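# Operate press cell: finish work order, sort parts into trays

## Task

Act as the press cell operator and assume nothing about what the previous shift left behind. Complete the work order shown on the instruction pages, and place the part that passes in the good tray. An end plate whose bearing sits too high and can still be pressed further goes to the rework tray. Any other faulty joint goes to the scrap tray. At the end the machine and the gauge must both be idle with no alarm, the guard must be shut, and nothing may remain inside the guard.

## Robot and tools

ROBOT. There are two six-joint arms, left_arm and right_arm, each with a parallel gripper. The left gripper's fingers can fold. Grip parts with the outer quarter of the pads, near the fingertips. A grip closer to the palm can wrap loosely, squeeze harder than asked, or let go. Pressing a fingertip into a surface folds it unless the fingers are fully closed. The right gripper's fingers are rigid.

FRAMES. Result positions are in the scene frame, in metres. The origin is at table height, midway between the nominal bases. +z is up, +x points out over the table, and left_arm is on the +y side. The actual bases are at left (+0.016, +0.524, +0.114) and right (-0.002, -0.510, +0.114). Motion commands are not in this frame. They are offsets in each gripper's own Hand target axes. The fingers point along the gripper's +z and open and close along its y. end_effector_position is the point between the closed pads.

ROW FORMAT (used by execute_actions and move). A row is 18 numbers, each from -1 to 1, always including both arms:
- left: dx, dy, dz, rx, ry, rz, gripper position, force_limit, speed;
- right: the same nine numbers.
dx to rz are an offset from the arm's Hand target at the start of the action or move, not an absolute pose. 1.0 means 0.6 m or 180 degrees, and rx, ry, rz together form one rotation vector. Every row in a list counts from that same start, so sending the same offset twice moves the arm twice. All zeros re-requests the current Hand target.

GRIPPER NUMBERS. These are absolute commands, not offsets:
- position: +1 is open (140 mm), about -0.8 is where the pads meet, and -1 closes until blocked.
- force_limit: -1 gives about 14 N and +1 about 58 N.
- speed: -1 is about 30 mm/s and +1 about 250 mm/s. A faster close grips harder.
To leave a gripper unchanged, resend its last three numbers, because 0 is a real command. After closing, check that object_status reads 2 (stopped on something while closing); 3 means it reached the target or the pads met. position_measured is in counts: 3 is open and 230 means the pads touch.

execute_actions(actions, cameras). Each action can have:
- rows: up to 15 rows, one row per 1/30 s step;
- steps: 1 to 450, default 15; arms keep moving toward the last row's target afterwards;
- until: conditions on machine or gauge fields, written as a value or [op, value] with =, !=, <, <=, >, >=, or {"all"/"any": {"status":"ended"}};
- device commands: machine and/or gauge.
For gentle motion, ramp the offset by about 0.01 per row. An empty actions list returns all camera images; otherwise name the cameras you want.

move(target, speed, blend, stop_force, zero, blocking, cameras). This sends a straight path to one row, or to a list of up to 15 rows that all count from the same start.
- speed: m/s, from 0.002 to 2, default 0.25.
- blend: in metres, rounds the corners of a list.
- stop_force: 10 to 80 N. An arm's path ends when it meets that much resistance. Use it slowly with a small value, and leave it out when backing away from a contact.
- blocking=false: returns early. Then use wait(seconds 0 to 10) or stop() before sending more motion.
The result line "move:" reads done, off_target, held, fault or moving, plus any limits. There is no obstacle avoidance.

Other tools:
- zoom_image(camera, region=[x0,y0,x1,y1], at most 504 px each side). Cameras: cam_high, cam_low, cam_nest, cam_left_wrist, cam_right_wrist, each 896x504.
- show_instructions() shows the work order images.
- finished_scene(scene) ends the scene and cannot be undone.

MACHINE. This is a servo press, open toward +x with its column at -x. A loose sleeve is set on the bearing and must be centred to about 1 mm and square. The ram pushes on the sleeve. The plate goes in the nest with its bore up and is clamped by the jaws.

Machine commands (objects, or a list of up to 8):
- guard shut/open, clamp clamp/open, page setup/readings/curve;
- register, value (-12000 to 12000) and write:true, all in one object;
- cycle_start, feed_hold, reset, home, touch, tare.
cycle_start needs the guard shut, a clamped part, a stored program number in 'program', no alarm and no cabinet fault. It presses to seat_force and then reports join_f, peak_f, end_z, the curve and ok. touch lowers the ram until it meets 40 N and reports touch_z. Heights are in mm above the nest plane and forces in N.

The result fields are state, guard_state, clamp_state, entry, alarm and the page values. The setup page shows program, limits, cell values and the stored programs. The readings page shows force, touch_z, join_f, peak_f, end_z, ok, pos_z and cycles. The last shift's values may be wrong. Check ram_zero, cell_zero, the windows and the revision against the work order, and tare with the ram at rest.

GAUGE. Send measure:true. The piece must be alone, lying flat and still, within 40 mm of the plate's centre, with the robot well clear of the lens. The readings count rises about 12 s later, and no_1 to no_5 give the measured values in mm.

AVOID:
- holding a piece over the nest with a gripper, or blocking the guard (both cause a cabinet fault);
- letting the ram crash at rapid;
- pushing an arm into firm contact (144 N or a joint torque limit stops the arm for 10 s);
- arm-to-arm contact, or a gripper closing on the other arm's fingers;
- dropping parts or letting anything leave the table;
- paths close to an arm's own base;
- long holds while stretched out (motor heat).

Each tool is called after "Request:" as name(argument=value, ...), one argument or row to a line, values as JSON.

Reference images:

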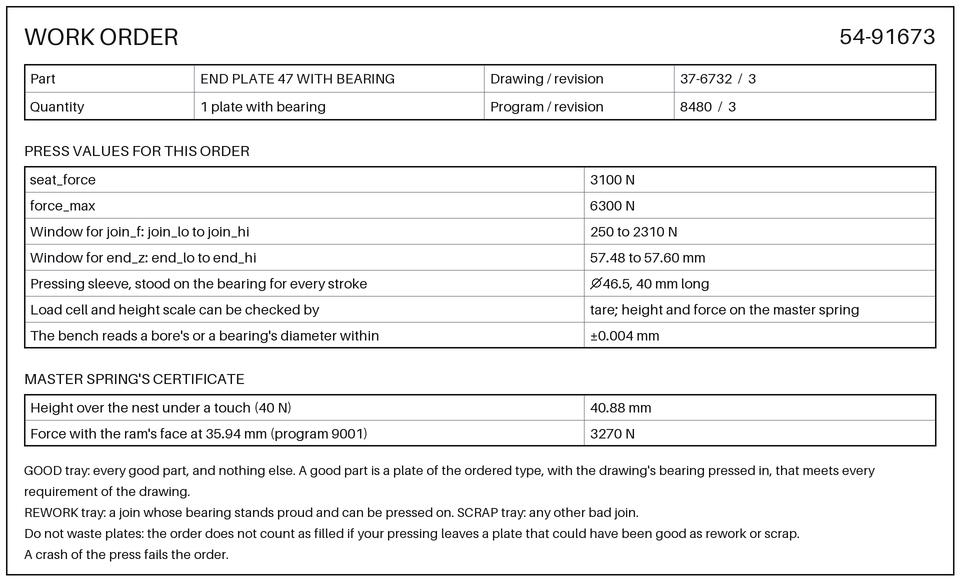

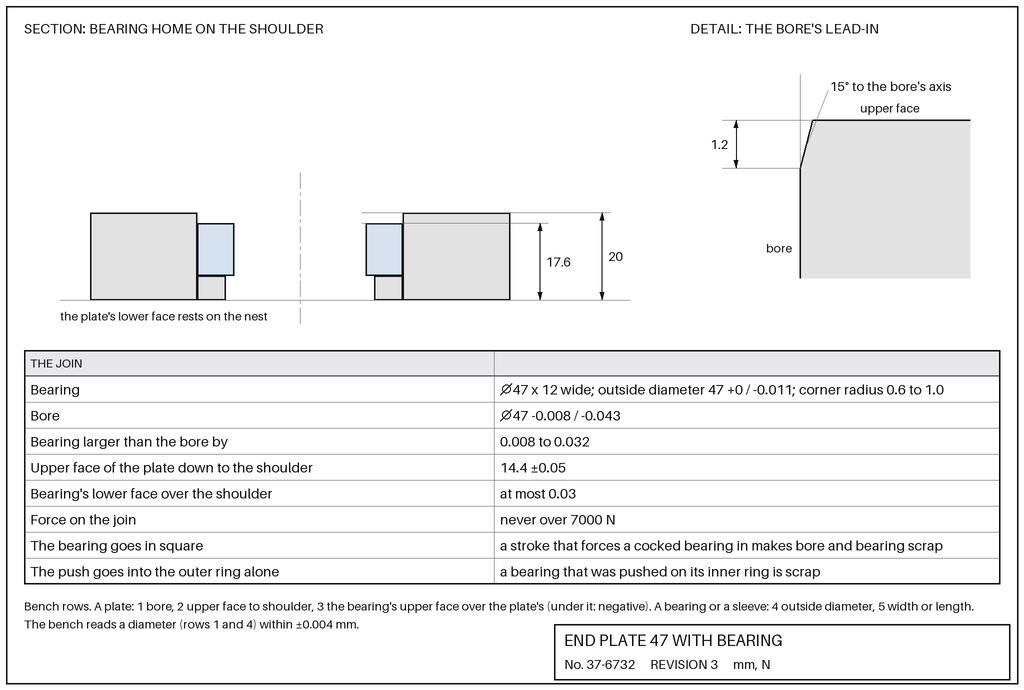

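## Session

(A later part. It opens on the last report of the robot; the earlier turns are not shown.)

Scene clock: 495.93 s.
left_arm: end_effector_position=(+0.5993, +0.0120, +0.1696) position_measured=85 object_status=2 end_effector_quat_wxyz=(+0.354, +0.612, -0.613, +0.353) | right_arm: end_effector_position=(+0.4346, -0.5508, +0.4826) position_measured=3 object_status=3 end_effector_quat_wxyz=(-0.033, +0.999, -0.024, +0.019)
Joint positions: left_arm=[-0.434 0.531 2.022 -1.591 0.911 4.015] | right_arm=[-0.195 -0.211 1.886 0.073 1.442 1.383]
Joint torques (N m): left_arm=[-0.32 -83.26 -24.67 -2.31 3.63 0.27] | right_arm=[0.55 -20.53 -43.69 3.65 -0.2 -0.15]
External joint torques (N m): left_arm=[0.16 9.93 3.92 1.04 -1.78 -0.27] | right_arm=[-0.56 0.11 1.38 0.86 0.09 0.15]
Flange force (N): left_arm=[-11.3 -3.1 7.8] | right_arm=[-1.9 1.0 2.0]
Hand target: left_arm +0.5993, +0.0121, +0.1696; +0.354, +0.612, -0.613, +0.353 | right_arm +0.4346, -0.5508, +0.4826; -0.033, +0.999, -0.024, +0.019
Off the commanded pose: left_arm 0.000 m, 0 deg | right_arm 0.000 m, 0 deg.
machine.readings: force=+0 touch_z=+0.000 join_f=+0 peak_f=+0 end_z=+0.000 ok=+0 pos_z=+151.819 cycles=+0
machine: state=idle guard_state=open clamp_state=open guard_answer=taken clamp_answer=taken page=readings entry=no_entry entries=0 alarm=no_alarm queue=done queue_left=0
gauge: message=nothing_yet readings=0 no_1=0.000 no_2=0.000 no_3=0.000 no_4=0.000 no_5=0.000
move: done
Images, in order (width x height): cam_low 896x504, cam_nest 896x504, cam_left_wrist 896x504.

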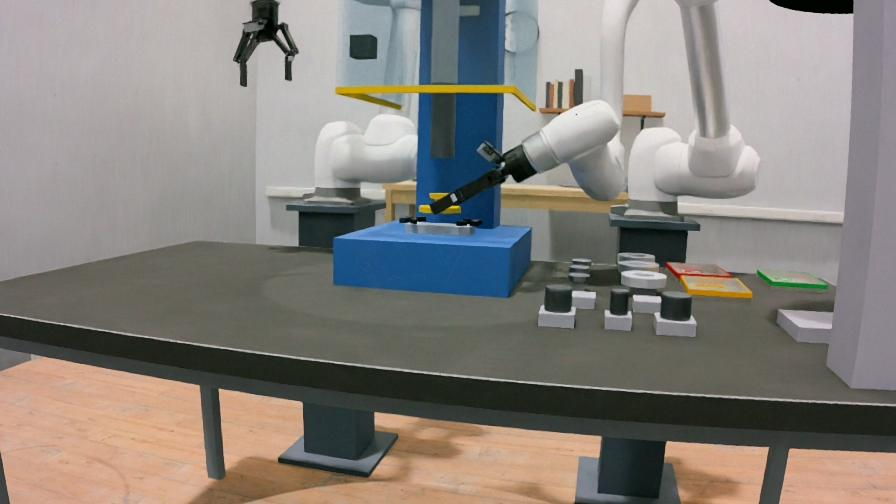

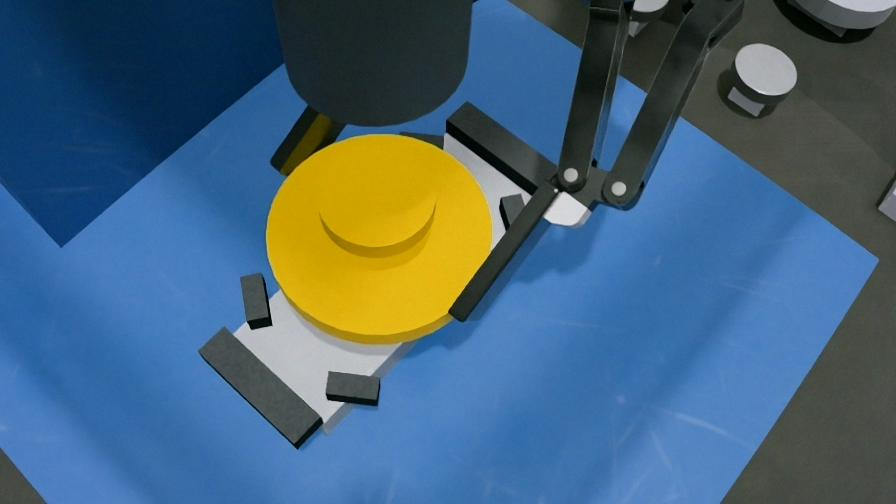

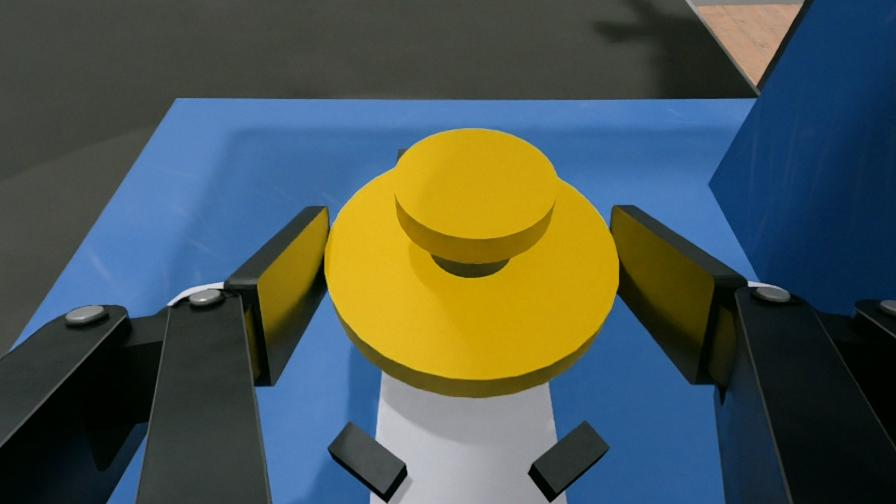

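Request:
move(
  target=[-0.0021,-0.0017,-0.0036,0,0,0,-1,0,-1,0,0,0,0,0,0,1,1,1],
  cameras=[],
  speed=0.05,
)

Request:
move(
  target=[-0.0722,0,0.0417,0,0,0,-1,0,-1,0,0,0,0,0,0,1,1,1],
  cameras=["cam_low","cam_nest","cam_left_wrist"],
  speed=0.012,
  stop_force=12,
)

Request:
zoom_image(
  camera="cam_low",
  region=[380, 100, 530, 260],
)

Scene clock: 512.77 s.
left_arm: end_effector_position=(+0.6003, +0.0146, +0.1696) position_measured=85 object_status=2 end_effector_quat_wxyz=(+0.354, +0.612, -0.613, +0.353) | right_arm: end_effector_position=(+0.4346, -0.5508, +0.4826) position_measured=3 object_status=3 end_effector_quat_wxyz=(-0.033, +0.999, -0.024, +0.019)
Joint positions: left_arm=[-0.429 0.531 2.022 -1.588 0.913 4.015] | right_arm=[-0.195 -0.211 1.886 0.073 1.442 1.383]
Joint torques (N m): left_arm=[-0.21 -83.08 -24.61 -2.28 3.67 0.32] | right_arm=[0.49 -20.06 -43.47 3.71 -0.12 -0.14]
External joint torques (N m): left_arm=[0.06 9.87 3.8 1.01 -1.83 -0.32] | right_arm=[-0.59 -0.31 1.16 0.8 0 0.14]
Flange force (N): left_arm=[-11.0 -3.1 7.9] | right_arm=[-2.3 1.0 1.7]
Hand target: left_arm +0.6003, +0.0146, +0.1696; +0.354, +0.612, -0.613, +0.353 | right_arm +0.4346, -0.5508, +0.4826; -0.033, +0.999, -0.024, +0.019
Off the commanded pose: left_arm 0.000 m, 0 deg | right_arm 0.000 m, 0 deg.
machine.readings: force=+0 touch_z=+0.000 join_f=+0 peak_f=+0 end_z=+0.000 ok=+0 pos_z=+151.819 cycles=+0
machine: state=idle guard_state=open clamp_state=open guard_answer=taken clamp_answer=taken page=readings entry=no_entry entries=0 alarm=no_alarm queue=done queue_left=0
gauge: message=nothing_yet readings=0 no_1=0.000 no_2=0.000 no_3=0.000 no_4=0.000 no_5=0.000
move: done
No camera images: "cameras" was empty.

Scene clock: 516.23 s.
left_arm: end_effector_position=(+0.6003, +0.0145, +0.1405) position_measured=85 object_status=2 end_effector_quat_wxyz=(+0.354, +0.612, -0.613, +0.353) | right_arm: end_effector_position=(+0.4346, -0.5508, +0.4826) position_measured=3 object_status=3 end_effector_quat_wxyz=(-0.033, +0.999, -0.024, +0.019)
Joint positions: left_arm=[-0.429 0.575 2.027 -1.626 0.915 4.077] | right_arm=[-0.195 -0.211 1.886 0.073 1.442 1.383]
Joint torques (N m): left_arm=[-2.07 -72.21 -19.7 -1.11 -0.58 0.4] | right_arm=[0.2 -20.12 -43.71 3.66 -0.19 -0.1]
External joint torques (N m): left_arm=[1.94 -3.34 0.68 -0.16 2.53 -0.4] | right_arm=[-0.13 -0.33 1.43 0.86 0.08 0.09]
Flange force (N): left_arm=[1.7 1.9 -8.0] | right_arm=[-2.5 0.0 2.1]
Hand target: left_arm +0.6003, +0.0145, +0.1405; +0.354, +0.612, -0.613, +0.353 (not the last commanded pose) | right_arm +0.4346, -0.5508, +0.4826; -0.033, +0.999, -0.024, +0.019
Off the commanded pose: left_arm 0.021 m, 0 deg | right_arm 0.000 m, 0 deg.
machine.readings: force=+0 touch_z=+0.000 join_f=+0 peak_f=+0 end_z=+0.000 ok=+0 pos_z=+151.819 cycles=+0
machine: state=idle guard_state=open clamp_state=open guard_answer=taken clamp_answer=taken page=readings entry=no_entry entries=0 alarm=no_alarm queue=done queue_left=0
gauge: message=nothing_yet readings=0 no_1=0.000 no_2=0.000 no_3=0.000 no_4=0.000 no_5=0.000
move: contact (left_arm)
Images, in order (width x height): cam_low 896x504, cam_nest 896x504, cam_left_wrist 896x504.

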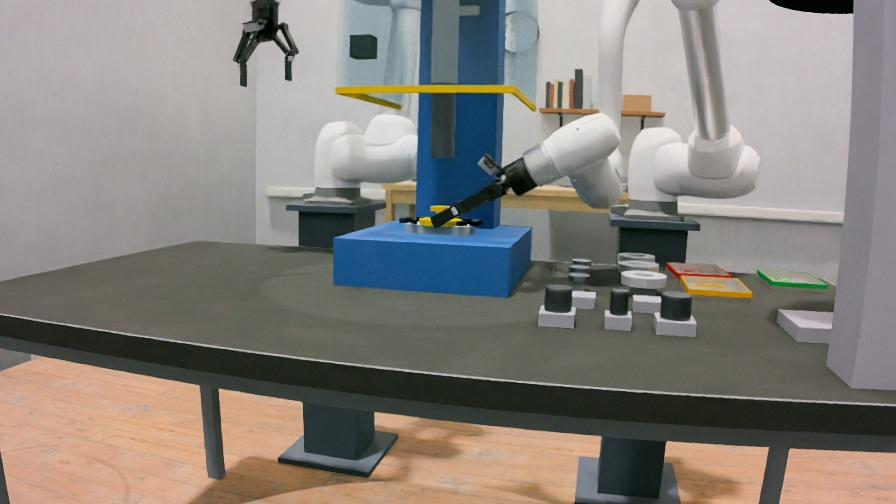

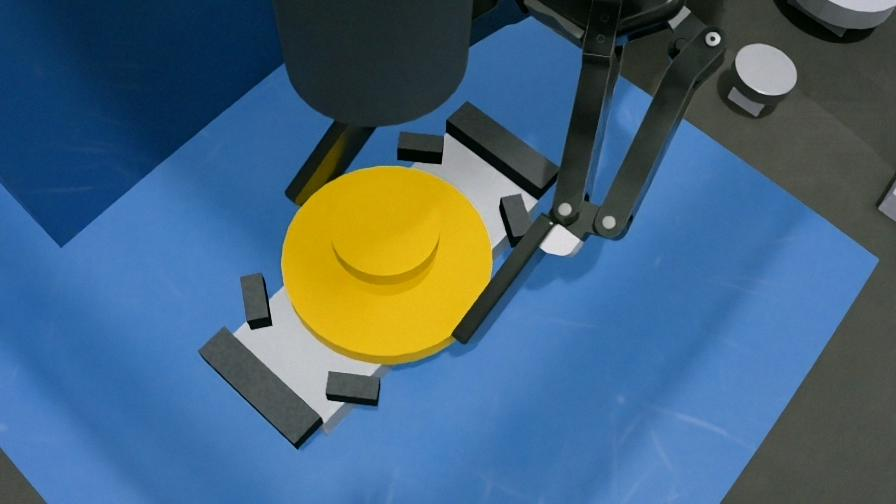

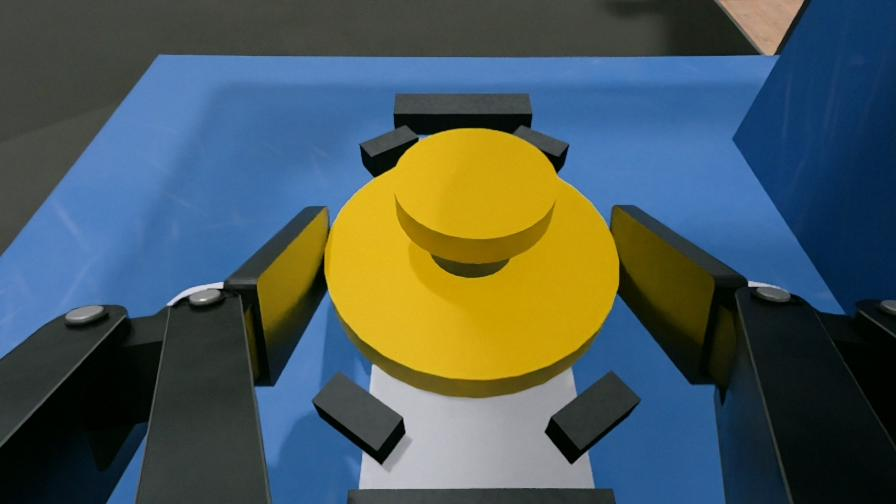

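Scaled by 3.150 from the camera's 896x504 image, which has a finer 1280x720 frame.

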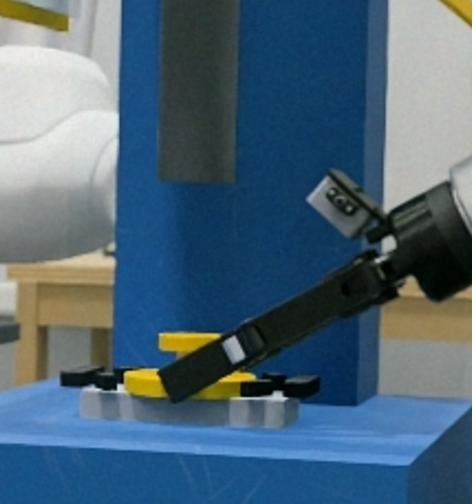

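Request:
move(
  target=[
    [0,0,0,0,0,0,0.66,0,-0.5,0,0,0,0,0,0,1,1,1],
    [0,0,-0.48,0,0,0,0.66,0,-0.5,0,0,0,0,0,0,1,1,1],
  ],
  cameras=["all"],
  speed=[0.05,0.15],
)

Request:
zoom_image(
  camera="cam_low",
  region=[380, 100, 530, 260],
)

Scene clock: 542.17 s.
left_arm: end_effector_position=(+0.6005, +0.2639, +0.2846) position_measured=46 object_status=3 end_effector_quat_wxyz=(+0.354, +0.612, -0.613, +0.353) | right_arm: end_effector_position=(+0.4346, -0.5508, +0.4826) position_measured=3 object_status=3 end_effector_quat_wxyz=(-0.033, +0.999, -0.024, +0.019)
Joint positions: left_arm=[-0.023 0.323 2.052 -1.197 1.194 3.871] | right_arm=[-0.195 -0.211 1.886 0.073 1.442 1.383]
Joint torques (N m): left_arm=[0.14 -63.76 -27 -0.17 1.78 0.26] | right_arm=[0.16 -20.17 -43.82 3.69 -0.2 -0.14]
External joint torques (N m): left_arm=[-0.18 4.21 0.82 -0.41 -0.18 -0.26] | right_arm=[-0.1 -0.32 1.43 0.84 0.07 0.14]
Flange force (N): left_arm=[-4.7 -3.8 3.7] | right_arm=[-2.5 -0.1 2.1]
Hand target: left_arm +0.6005, +0.2639, +0.2847; +0.354, +0.612, -0.613, +0.353 | right_arm +0.4346, -0.5508, +0.4826; -0.033, +0.999, -0.024, +0.019
Off the commanded pose: left_arm 0.000 m, 0 deg | right_arm 0.000 m, 0 deg.
machine.readings: force=+0 touch_z=+0.000 join_f=+0 peak_f=+0 end_z=+0.000 ok=+0 pos_z=+151.819 cycles=+0
machine: state=idle guard_state=open clamp_state=open guard_answer=taken clamp_answer=taken page=readings entry=no_entry entries=0 alarm=no_alarm queue=done queue_left=0
gauge: message=nothing_yet readings=0 no_1=0.000 no_2=0.000 no_3=0.000 no_4=0.000 no_5=0.000
move: done

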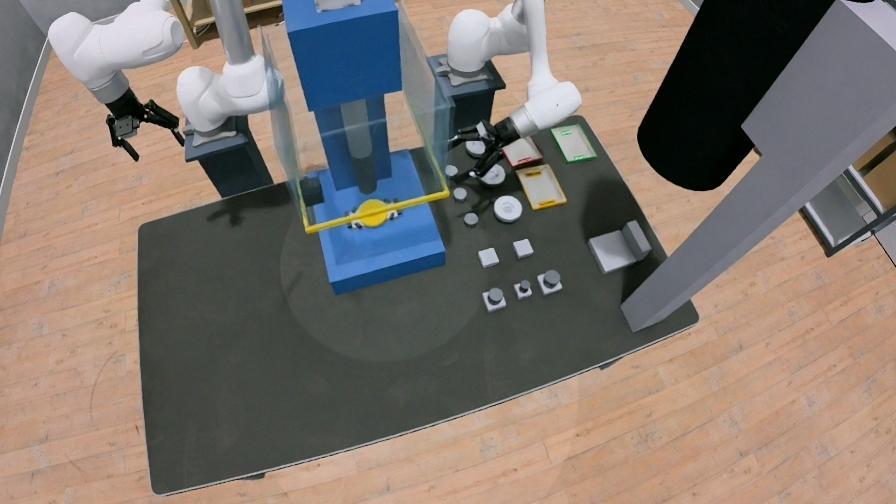

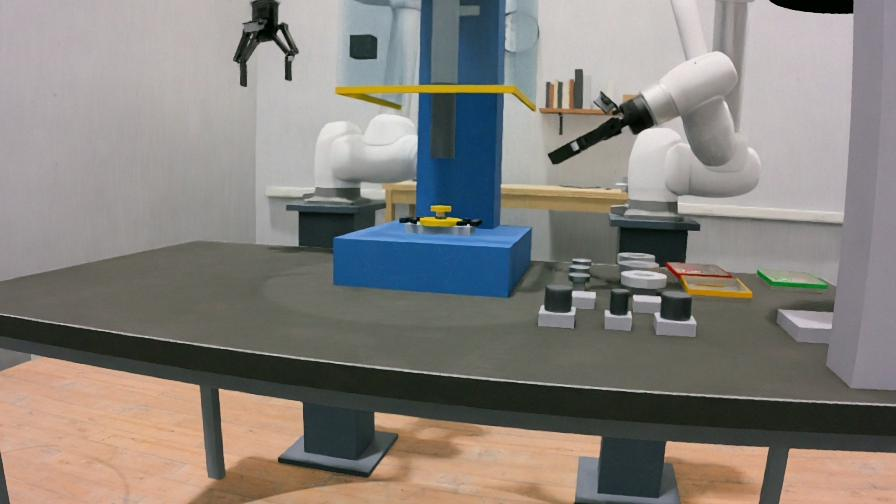

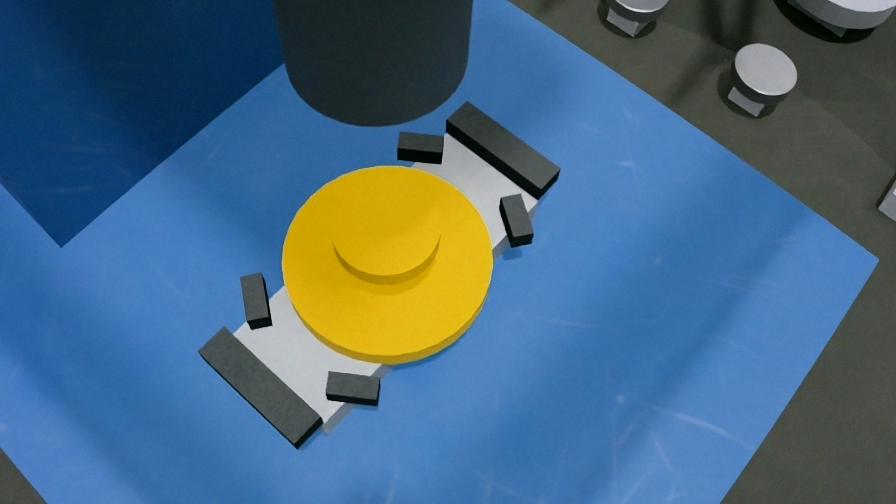

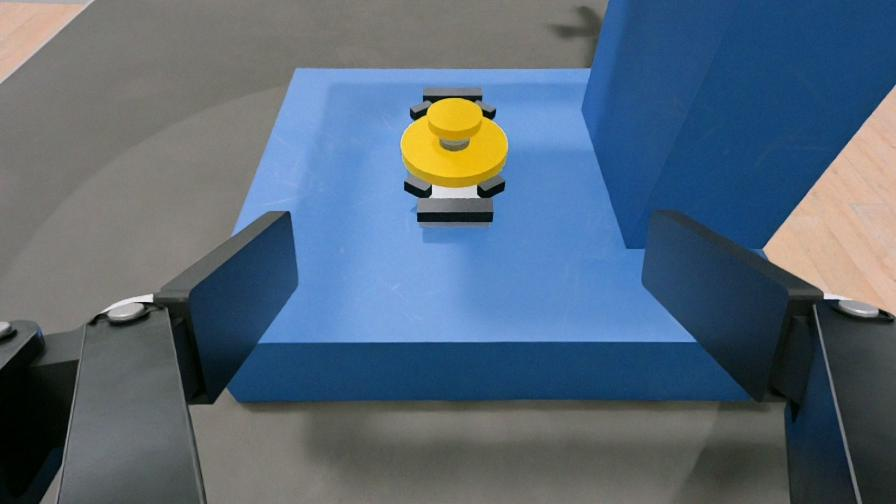

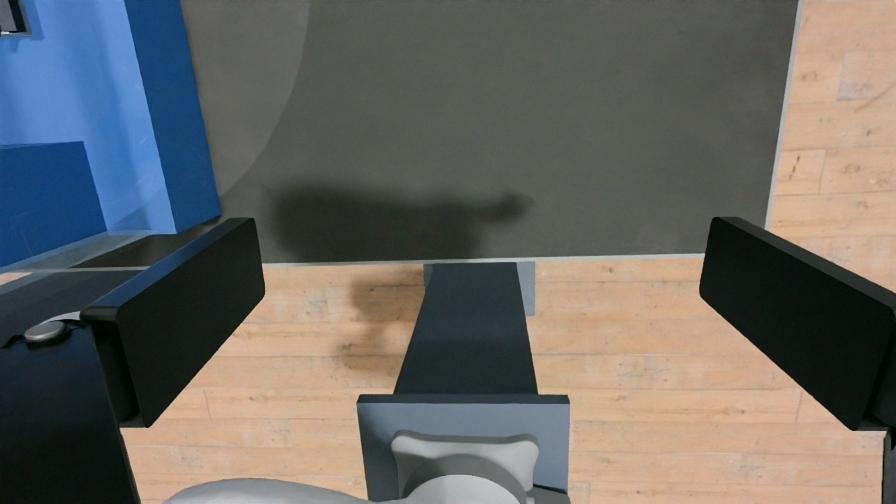

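Scaled by 3.150 from the camera's 896x504 image, which has a finer 1280x720 frame.

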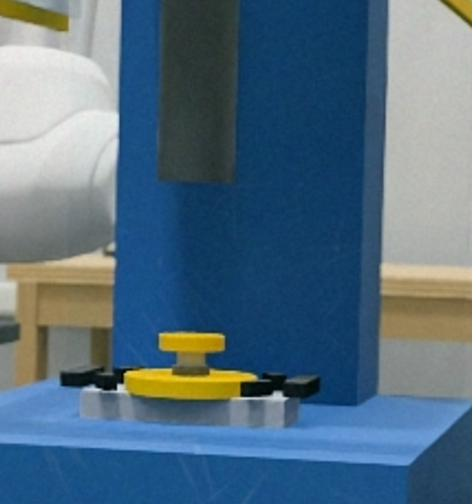

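Request:
move(
  target=[-0.2455,0.1167,-0.4087,0,0,0,0.66,0,-0.5,0,0,0,0,0,0,1,1,1],
  cameras=["cam_left_wrist"],
  speed=0.2,
)

Request:
execute_actions(
  actions=[
    {"machine":[{"clamp":"clamp"},{"guard":"shut"},{"tare":true},{"register":"seat_force","value":3100,"write":true},{"register":"force_max","value":6300,"write":true},{"touch":true}],"steps":450,"until":{"machine":{"queue":"done"}}},
  ],
  cameras=["cam_nest"],
)

Request:
zoom_image(
  camera="cam_nest",
  region=[150, 60, 650, 460],
)

Scene clock: 563.50 s.
left_arm: end_effector_position=(+0.5307, +0.5499, +0.2799) position_measured=46 object_status=3 end_effector_quat_wxyz=(+0.354, +0.612, -0.613, +0.353) | right_arm: end_effector_position=(+0.4346, -0.5508, +0.4826) position_measured=3 object_status=3 end_effector_quat_wxyz=(-0.033, +0.999, -0.024, +0.019)
Joint positions: left_arm=[0.478 0.351 2.022 -0.873 1.494 4.049] | right_arm=[-0.195 -0.211 1.886 0.073 1.442 1.383]
Joint torques (N m): left_arm=[-0.02 -65.7 -26.51 0.74 2.13 0.22] | right_arm=[0.13 -20.32 -43.56 3.65 -0.21 -0.18]
External joint torques (N m): left_arm=[-0.1 3.91 0.74 -0.28 -0.24 -0.22] | right_arm=[-0.1 -0.13 1.22 0.88 0.09 0.18]
Flange force (N): left_arm=[-5.2 -3.4 1.8] | right_arm=[-1.9 -0.2 1.8]
Hand target: left_arm +0.5307, +0.5499, +0.2799; +0.354, +0.612, -0.613, +0.353 | right_arm +0.4346, -0.5508, +0.4826; -0.033, +0.999, -0.024, +0.019
Off the commanded pose: left_arm 0.000 m, 0 deg | right_arm 0.000 m, 0 deg.
machine.readings: force=+0 touch_z=+0.000 join_f=+0 peak_f=+0 end_z=+0.000 ok=+0 pos_z=+151.819 cycles=+0
machine: state=idle guard_state=open clamp_state=open guard_answer=taken clamp_answer=taken page=readings entry=no_entry entries=0 alarm=no_alarm queue=done queue_left=0
gauge: message=nothing_yet readings=0 no_1=0.000 no_2=0.000 no_3=0.000 no_4=0.000 no_5=0.000
move: done
Images, in order (width x height): cam_left_wrist 896x504.

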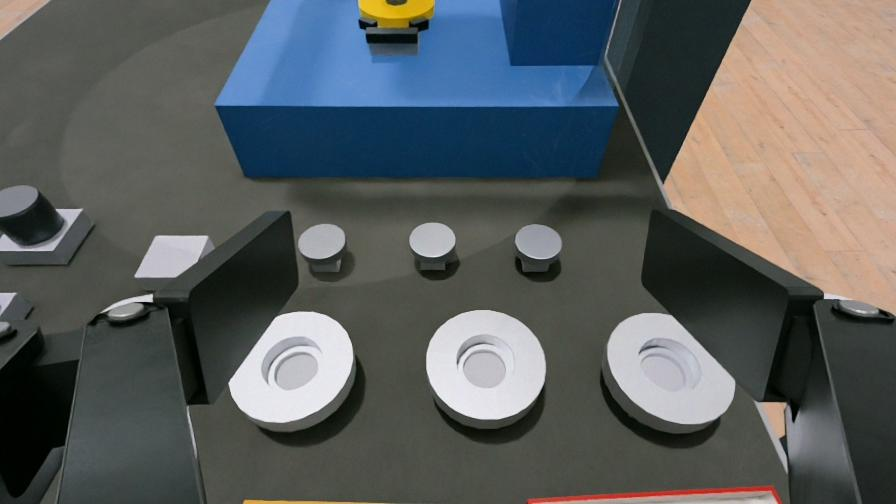

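Scene clock: 578.57 s.
left_arm: end_effector_position=(+0.5307, +0.5499, +0.2799) position_measured=46 object_status=3 end_effector_quat_wxyz=(+0.354, +0.612, -0.613, +0.353) | right_arm: end_effector_position=(+0.4346, -0.5508, +0.4826) position_measured=3 object_status=3 end_effector_quat_wxyz=(-0.033, +0.999, -0.024, +0.019)
Joint positions: left_arm=[0.478 0.351 2.022 -0.873 1.494 4.049] | right_arm=[-0.195 -0.211 1.886 0.073 1.442 1.383]
Joint torques (N m): left_arm=[0.04 -65.83 -26.4 0.71 1.98 0.24] | right_arm=[0.06 -20.48 -43.52 3.64 -0.17 -0.12]
External joint torques (N m): left_arm=[-0.13 4.25 0.56 -0.25 -0.1 -0.24] | right_arm=[-0.13 0.07 1.17 0.87 0.05 0.12]
Flange force (N): left_arm=[-5.6 -4.0 1.5] | right_arm=[-1.5 0.1 1.8]
Hand target: left_arm +0.5307, +0.5499, +0.2799; +0.354, +0.612, -0.613, +0.353 | right_arm +0.4346, -0.5508, +0.4826; -0.033, +0.999, -0.024, +0.019
Tool commands: left_gripper/position=+0.66 left_gripper/force_limit=+0.0 left_gripper/speed=-0.5 right_gripper/position=+1.0 right_gripper/force_limit=+1.0 right_gripper/speed=+1.0
Off the commanded pose: left_arm 0.000 m, 0 deg | right_arm 0.000 m, 0 deg.
machine.readings: force=+0 touch_z=+40.883 join_f=+0 peak_f=+0 end_z=+0.000 ok=+0 pos_z=+151.819 cycles=+0
machine: state=idle guard_state=shut clamp_state=clamped guard_answer=taken clamp_answer=taken page=readings entry=taken entries=4 alarm=no_alarm queue=done queue_left=0
gauge: message=nothing_yet readings=0 no_1=0.000 no_2=0.000 no_3=0.000 no_4=0.000 no_5=0.000
Images, in order (width x height): cam_nest 896x504.

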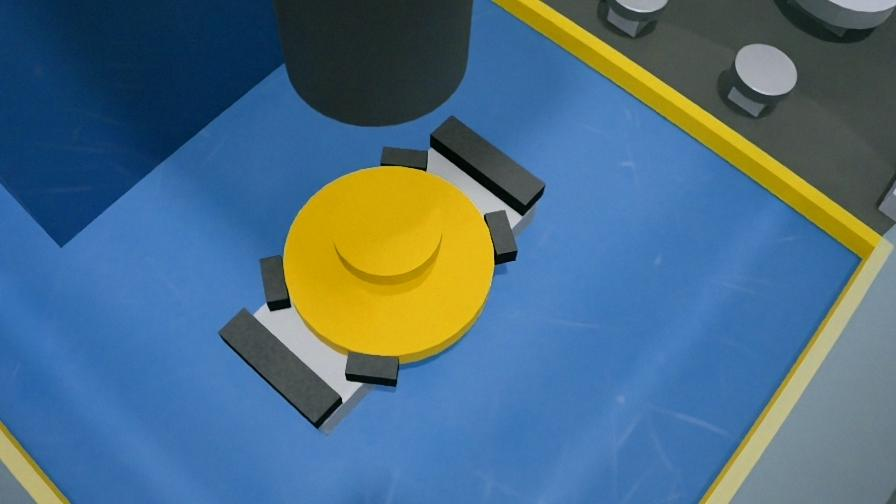

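Scaled by 1.008 from the camera's 896x504 image, which has a finer 1280x720 frame.

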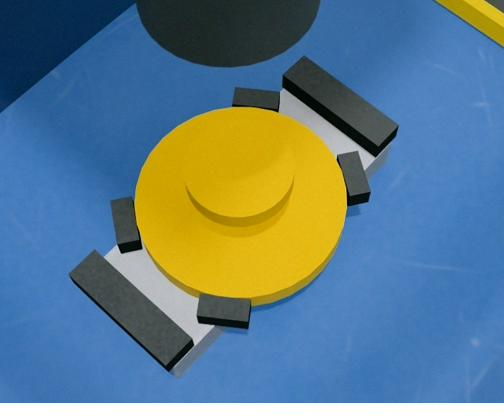

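Request:
execute_actions(
  actions=[
    {"machine":[{"register":"program","value":9001,"write":true},{"cycle_start":true},{"page":"curve"}],"steps":450,"until":{"machine":{"queue":"done"}}},
    {"machine":{"page":"readings"},"steps":5},
  ],
  cameras=[],
)

Request:
execute_actions(
  actions=[
    {"machine":{"page":"curve"},"steps":5},
  ],
  cameras=[],
)

Scene clock: 591.53 s.
left_arm: end_effector_position=(+0.5307, +0.5499, +0.2799) position_measured=46 object_status=3 end_effector_quat_wxyz=(+0.354, +0.612, -0.613, +0.353) | right_arm: end_effector_position=(+0.4346, -0.5508, +0.4826) position_measured=3 object_status=3 end_effector_quat_wxyz=(-0.033, +0.999, -0.024, +0.019)
Joint positions: left_arm=[0.478 0.351 2.022 -0.873 1.494 4.049] | right_arm=[-0.195 -0.211 1.886 0.073 1.442 1.383]
Joint torques (N m): left_arm=[-0.12 -65.69 -26.41 0.72 2.03 0.22] | right_arm=[0.23 -20.26 -43.67 3.64 -0.19 -0.14]
External joint torques (N m): left_arm=[0.11 4.31 0.81 -0.28 -0.15 -0.22] | right_arm=[-0.21 -0.13 1.41 0.87 0.07 0.14]
External joint torques at the end of the 1st action: left_arm=[0.17 3.99 0.5 -0.22 -0.16 -0.24] | right_arm=[-0.35 -0.38 1.37 0.86 0.13 0.15]
Flange force (N): left_arm=[-5.9 -3.5 1.5] | right_arm=[-2.2 0.2 2.1]
Flange force at the end of the 1st action (N): left_arm=[-5.5 -3.6 1.0] | right_arm=[-2.6 0.4 1.8]
Hand target: left_arm +0.5307, +0.5499, +0.2799; +0.354, +0.612, -0.613, +0.353 | right_arm +0.4346, -0.5508, +0.4826; -0.033, +0.999, -0.024, +0.019
Tool commands: left_gripper/position=+0.66 left_gripper/force_limit=+0.0 left_gripper/speed=-0.5 right_gripper/position=+1.0 right_gripper/force_limit=+1.0 right_gripper/speed=+1.0
Off the commanded pose: left_arm 0.000 m, 0 deg | right_arm 0.000 m, 0 deg.
machine.readings: force=+0 touch_z=+40.883 join_f=+3073 peak_f=+3276 end_z=+35.938 ok=+0 pos_z=+151.819 cycles=+1
machine: state=done guard_state=shut clamp_state=clamped guard_answer=taken clamp_answer=taken page=readings entry=taken entries=6 alarm=no_alarm queue=done queue_left=0
gauge: message=nothing_yet readings=0 no_1=0.000 no_2=0.000 no_3=0.000 no_4=0.000 no_5=0.000
No camera images: "cameras" was empty.

Scene clock: 591.90 s.
left_arm: end_effector_position=(+0.5307, +0.5499, +0.2799) position_measured=46 object_status=3 end_effector_quat_wxyz=(+0.354, +0.612, -0.613, +0.353) | right_arm: end_effector_position=(+0.4346, -0.5508, +0.4826) position_measured=3 object_status=3 end_effector_quat_wxyz=(-0.033, +0.999, -0.024, +0.019)
Joint positions: left_arm=[0.478 0.351 2.022 -0.873 1.494 4.049] | right_arm=[-0.195 -0.211 1.886 0.073 1.442 1.383]
Joint torques (N m): left_arm=[-0.12 -65.95 -26.4 0.67 2.05 0.26] | right_arm=[0.4 -20.26 -43.67 3.69 -0.19 -0.14]
External joint torques (N m): left_arm=[0.07 4.48 0.84 -0.22 -0.16 -0.26] | right_arm=[-0.46 -0.14 1.36 0.83 0.07 0.14]
Flange force (N): left_arm=[-6.1 -3.7 1.6] | right_arm=[-2.2 0.7 2.0]
Hand target: left_arm +0.5307, +0.5499, +0.2799; +0.354, +0.612, -0.613, +0.353 | right_arm +0.4346, -0.5508, +0.4826; -0.033, +0.999, -0.024, +0.019
Tool commands: left_gripper/position=+0.66 left_gripper/force_limit=+0.0 left_gripper/speed=-0.5 right_gripper/position=+1.0 right_gripper/force_limit=+1.0 right_gripper/speed=+1.0
Off the commanded pose: left_arm 0.000 m, 0 deg | right_arm 0.000 m, 0 deg.
machine.curve: curve1_z=+41.940 curve1_f=-12 curve2_z=+41.083 curve2_f=-7 curve3_z=+40.226 curve3_f=+470 curve4_z=+39.369 curve4_f=+1038 curve5_z=+38.511 curve5_f=+1581 curve6_z=+37.654 curve6_f=+2147 curve7_z=+36.797 curve7_f=+2712 curve8_z=+35.940 curve8_f=+3274
machine: state=done guard_state=shut clamp_state=clamped guard_answer=taken clamp_answer=taken page=curve entry=taken entries=6 alarm=no_alarm queue=done queue_left=0
gauge: message=nothing_yet readings=0 no_1=0.000 no_2=0.000 no_3=0.000 no_4=0.000 no_5=0.000
No camera images: "cameras" was empty.

Request:
execute_actions(
  actions=[
    {"machine":[{"register":"program","value":8480,"write":true},{"page":"setup"},{"guard":"open"},{"clamp":"open"}],"steps":200,"until":{"machine":{"queue":"done"}}},
  ],
  cameras=["cam_left_wrist","cam_nest"],
)

Request:
zoom_image(
  camera="cam_left_wrist",
  region=[200, 200, 760, 450],
)

Request:
zoom_image(
  camera="cam_left_wrist",
  region=[220, 290, 560, 450],
)

Scene clock: 612.80 s.
left_arm: end_effector_position=(+0.5307, +0.5499, +0.2799) position_measured=46 object_status=3 end_effector_quat_wxyz=(+0.354, +0.612, -0.613, +0.353) | right_arm: end_effector_position=(+0.4346, -0.5508, +0.4826) position_measured=3 object_status=3 end_effector_quat_wxyz=(-0.033, +0.999, -0.024, +0.019)
Joint positions: left_arm=[0.478 0.351 2.022 -0.873 1.494 4.049] | right_arm=[-0.195 -0.211 1.886 0.073 1.442 1.383]
Joint torques (N m): left_arm=[-0.28 -65.92 -26.33 0.7 2.04 0.29] | right_arm=[-0.05 -19.86 -43.8 3.67 -0.22 -0.19]
External joint torques (N m): left_arm=[0.3 4.19 0.45 -0.24 -0.15 -0.29] | right_arm=[0.06 -0.6 1.42 0.86 0.1 0.19]
Flange force (N): left_arm=[-5.8 -3.8 0.8] | right_arm=[-2.9 -0.7 2.0]
Hand target: left_arm +0.5307, +0.5499, +0.2799; +0.354, +0.612, -0.613, +0.353 | right_arm +0.4346, -0.5508, +0.4826; -0.033, +0.999, -0.024, +0.019
Tool commands: left_gripper/position=+0.66 left_gripper/force_limit=+0.0 left_gripper/speed=-0.5 right_gripper/position=+1.0 right_gripper/force_limit=+1.0 right_gripper/speed=+1.0
Off the commanded pose: left_arm 0.000 m, 0 deg | right_arm 0.000 m, 0 deg.
machine.setup: program=+8480 ram_zero=+168.181 seat_force=+3100 force_max=+6300 join_lo=+250 join_hi=+2310 end_lo=+57.480 end_hi=+57.600 cell_gain=+1.021 cell_zero=+86 program_revision=+3 program_top=+57.600 stored1_number=+5528 stored1_revision=+6 stored2_number=+5671 stored2_revision=+2 stored3_number=+8480 stored3_revision=+3 stored4_number=+1248 stored4_revision=+4 stored5_number=+9001 stored5_revision=+1
machine: state=idle guard_state=open clamp_state=open guard_answer=taken clamp_answer=taken page=setup entry=taken entries=7 alarm=no_alarm queue=done queue_left=0
gauge: message=nothing_yet readings=0 no_1=0.000 no_2=0.000 no_3=0.000 no_4=0.000 no_5=0.000
Images, in order (width x height): cam_nest 896x504, cam_left_wrist 896x504.

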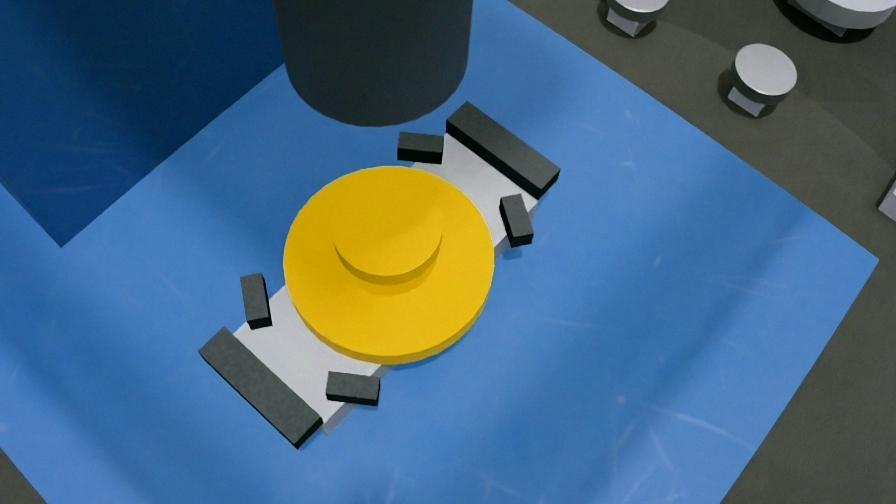

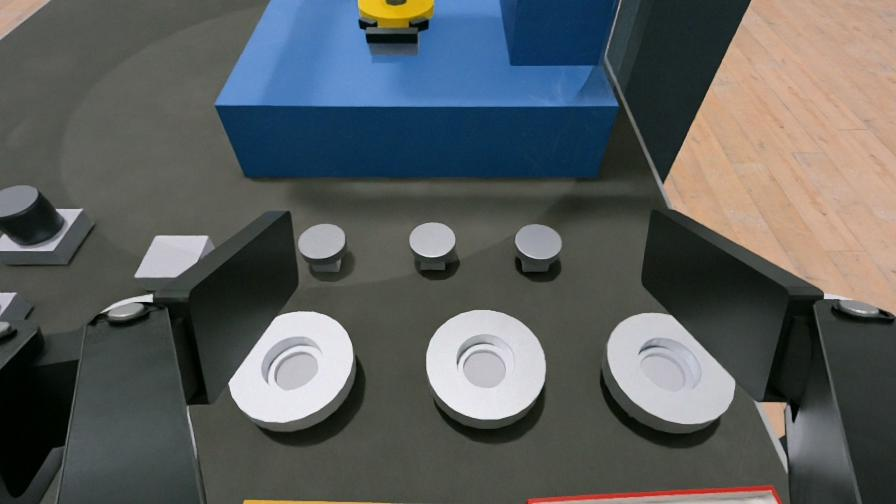

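Region (200, 200, 760, 450) is 560x250 pixels. A region can be at most 504 by 504 pixels.

Scaled by 1.482 from the camera's 896x504 image, which has a finer 1280x720 frame.

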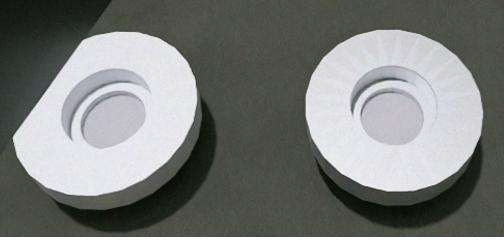

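Request:
move(
  target=[
    [0.2452,-0.116,0.409,0,0,0,0.66,0,-0.5,0,0,0,0,0,0,1,1,1],
    [0.2452,-0.116,0.889,0,0,0,0.66,0,-0.5,0,0,0,0,0,0,1,1,1],
  ],
  cameras=["cam_left_wrist"],
  speed=[0.2,0.12],
  blend=[0.01,0],
)

Request:
execute_actions(
  actions=[
    {"rows":[[0,0,0,0,0,0,-1,0,-1,0,0,0,0,0,0,1,1,1]],"steps":75},
  ],
  cameras=["cam_left_wrist"],
)

Scene clock: 627.30 s.
left_arm: end_effector_position=(+0.5999, +0.0145, +0.1403) position_measured=46 object_status=3 end_effector_quat_wxyz=(+0.354, +0.612, -0.613, +0.353) | right_arm: end_effector_position=(+0.4346, -0.5508, +0.4826) position_measured=3 object_status=3 end_effector_quat_wxyz=(-0.033, +0.999, -0.024, +0.019)
Joint positions: left_arm=[-0.43 0.575 2.027 -1.627 0.915 4.078] | right_arm=[-0.195 -0.211 1.886 0.073 1.442 1.383]
Joint torques (N m): left_arm=[-0.02 -79.18 -19.33 -1.03 2.07 0.3] | right_arm=[-0.17 -19.46 -43.42 3.67 -0.19 -0.14]
External joint torques (N m): left_arm=[-0.06 3.84 0.21 -0.23 -0.14 -0.3] | right_arm=[0.07 -0.92 1.08 0.85 0.08 0.14]
Flange force (N): left_arm=[-4.0 -2.9 4.2] | right_arm=[-3.0 -0.6 1.4]
Hand target: left_arm +0.5999, +0.0145, +0.1403; +0.354, +0.612, -0.613, +0.353 | right_arm +0.4346, -0.5508, +0.4826; -0.033, +0.999, -0.024, +0.019
Off the commanded pose: left_arm 0.000 m, 0 deg | right_arm 0.000 m, 0 deg.
machine.setup: program=+8480 ram_zero=+168.181 seat_force=+3100 force_max=+6300 join_lo=+250 join_hi=+2310 end_lo=+57.480 end_hi=+57.600 cell_gain=+1.021 cell_zero=+86 program_revision=+3 program_top=+57.600 stored1_number=+5528 stored1_revision=+6 stored2_number=+5671 stored2_revision=+2 stored3_number=+8480 stored3_revision=+3 stored4_number=+1248 stored4_revision=+4 stored5_number=+9001 stored5_revision=+1
machine: state=idle guard_state=open clamp_state=open guard_answer=taken clamp_answer=taken page=setup entry=taken entries=7 alarm=no_alarm queue=done queue_left=0
gauge: message=nothing_yet readings=0 no_1=0.000 no_2=0.000 no_3=0.000 no_4=0.000 no_5=0.000
move: done
Images, in order (width x height): cam_left_wrist 896x504.

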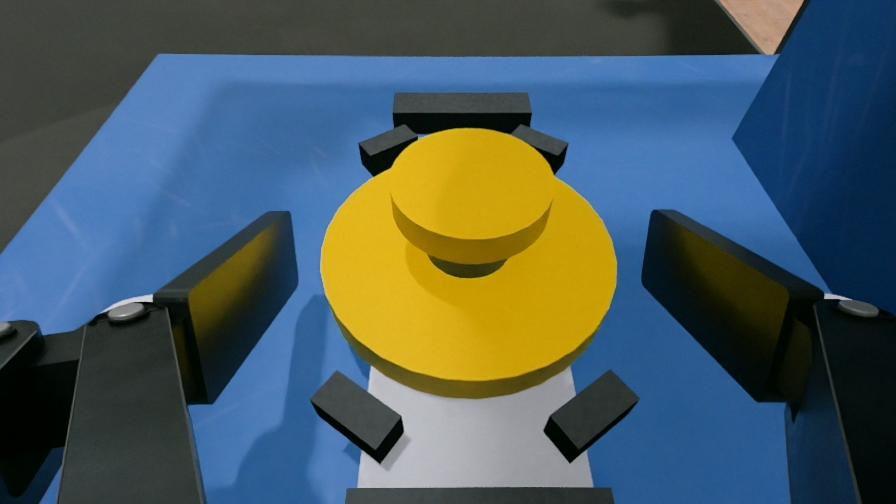

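Scene clock: 630.00 s.
left_arm: end_effector_position=(+0.5999, +0.0145, +0.1403) position_measured=85 object_status=2 end_effector_quat_wxyz=(+0.354, +0.612, -0.613, +0.353) | right_arm: end_effector_position=(+0.4346, -0.5508, +0.4826) position_measured=3 object_status=3 end_effector_quat_wxyz=(-0.033, +0.999, -0.024, +0.019)
Joint positions: left_arm=[-0.43 0.575 2.027 -1.627 0.915 4.078] | right_arm=[-0.195 -0.211 1.886 0.073 1.442 1.383]
Joint torques (N m): left_arm=[-10.65 -68.99 -15.12 0.55 1.3 0.2] | right_arm=[0.15 -19.88 -43.63 3.68 -0.21 -0.2]
External joint torques (N m): left_arm=[10.46 -6.27 -3.69 -1.8 0.64 -0.2] | right_arm=[-0.21 -0.5 1.32 0.83 0.09 0.2]
Flange force (N): left_arm=[0.4 -6.3 -15.7] | right_arm=[-2.7 0.0 1.8]
Hand target: left_arm +0.5999, +0.0145, +0.1403; +0.354, +0.612, -0.613, +0.353 | right_arm +0.4346, -0.5508, +0.4826; -0.033, +0.999, -0.024, +0.019
Off the commanded pose: left_arm 0.000 m, 0 deg | right_arm 0.000 m, 0 deg.
machine.setup: program=+8480 ram_zero=+168.181 seat_force=+3100 force_max=+6300 join_lo=+250 join_hi=+2310 end_lo=+57.480 end_hi=+57.600 cell_gain=+1.021 cell_zero=+86 program_revision=+3 program_top=+57.600 stored1_number=+5528 stored1_revision=+6 stored2_number=+5671 stored2_revision=+2 stored3_number=+8480 stored3_revision=+3 stored4_number=+1248 stored4_revision=+4 stored5_number=+9001 stored5_revision=+1
machine: state=idle guard_state=open clamp_state=open guard_answer=taken clamp_answer=taken page=setup entry=taken entries=7 alarm=no_alarm queue=done queue_left=0
gauge: message=nothing_yet readings=0 no_1=0.000 no_2=0.000 no_3=0.000 no_4=0.000 no_5=0.000
Images, in order (width x height): cam_left_wrist 896x504.

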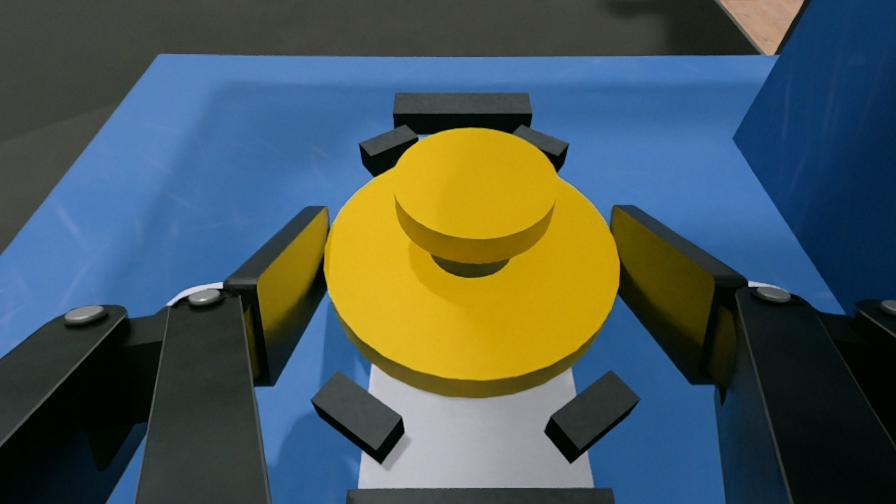

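Request:
move(
  target=[
    [0.0649,0,-0.0375,0,0,0,-1,0,-1,0,0,0,0,0,0,1,1,1],
    [-0.0656,0,-0.347,0,0,0,-1,0,-1,0,0,0,0,0,0,1,1,1],
    [-0.4455,-0.3573,-0.6215,0,0,0,-1,0,-1,0,0,0,0,0,0,1,1,1],
    [-0.519,-0.3573,-0.579,0,0,0,-1,0,-1,0,0,0,0,0,0,1,1,1],
  ],
  cameras=["cam_left_wrist","cam_low"],
  speed=[0.08,0.2,0.2,0.05],
  blend=[0.02,0.04,0,0],
)

Request:
zoom_image(
  camera="cam_low",
  region=[560, 180, 860, 340],
)

Scene clock: 654.70 s.
left_arm: end_effector_position=(+0.8145, +0.4710, +0.0445) position_measured=85 object_status=2 end_effector_quat_wxyz=(+0.354, +0.612, -0.613, +0.353) | right_arm: end_effector_position=(+0.4346, -0.5508, +0.4826) position_measured=3 object_status=3 end_effector_quat_wxyz=(-0.033, +0.999, -0.024, +0.019)
Joint positions: left_arm=[0.233 0.902 1.574 -1.057 1.304 4.041] | right_arm=[-0.195 -0.211 1.886 0.073 1.442 1.383]
Joint torques (N m): left_arm=[-0.11 -113.95 -25.11 -1.29 3.73 0.27] | right_arm=[-0.03 -20.3 -43.42 3.64 -0.19 -0.13]
External joint torques (N m): left_arm=[-0.04 9.8 2.66 1.16 -1.84 -0.27] | right_arm=[0.03 -0.12 1.09 0.88 0.07 0.13]
Flange force (N): left_arm=[-11.0 -2.8 5.8] | right_arm=[-1.6 -0.4 1.6]
Hand target: left_arm +0.8145, +0.4710, +0.0444; +0.354, +0.612, -0.613, +0.353 | right_arm +0.4346, -0.5508, +0.4826; -0.033, +0.999, -0.024, +0.019
Off the commanded pose: left_arm 0.000 m, 0 deg | right_arm 0.000 m, 0 deg.
machine.setup: program=+8480 ram_zero=+168.181 seat_force=+3100 force_max=+6300 join_lo=+250 join_hi=+2310 end_lo=+57.480 end_hi=+57.600 cell_gain=+1.021 cell_zero=+86 program_revision=+3 program_top=+57.600 stored1_number=+5528 stored1_revision=+6 stored2_number=+5671 stored2_revision=+2 stored3_number=+8480 stored3_revision=+3 stored4_number=+1248 stored4_revision=+4 stored5_number=+9001 stored5_revision=+1
machine: state=idle guard_state=open clamp_state=open guard_answer=taken clamp_answer=taken page=setup entry=taken entries=7 alarm=no_alarm queue=done queue_left=0
gauge: message=nothing_yet readings=0 no_1=0.000 no_2=0.000 no_3=0.000 no_4=0.000 no_5=0.000
move: done
Images, in order (width x height): cam_low 896x504, cam_left_wrist 896x504.

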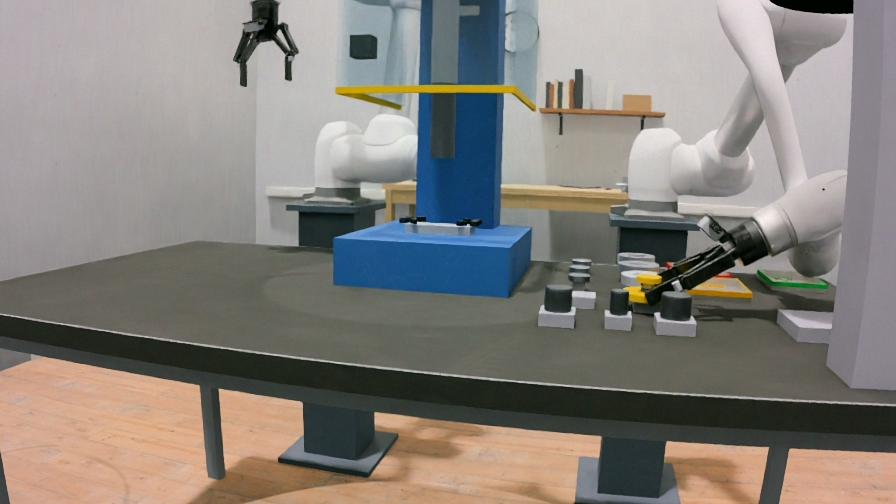

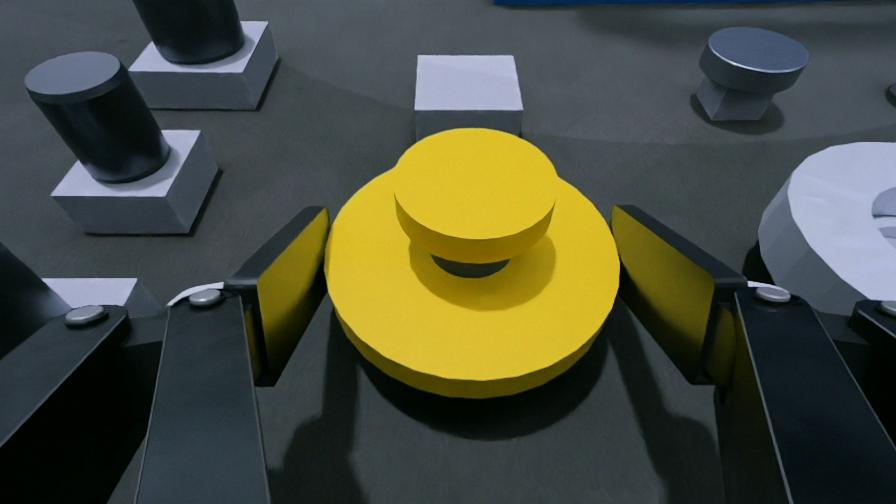

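Scaled by 1.680 from the camera's 896x504 image, which has a finer 1280x720 frame.

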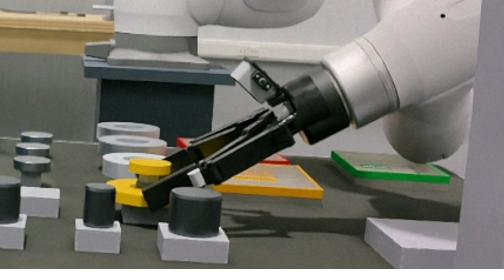

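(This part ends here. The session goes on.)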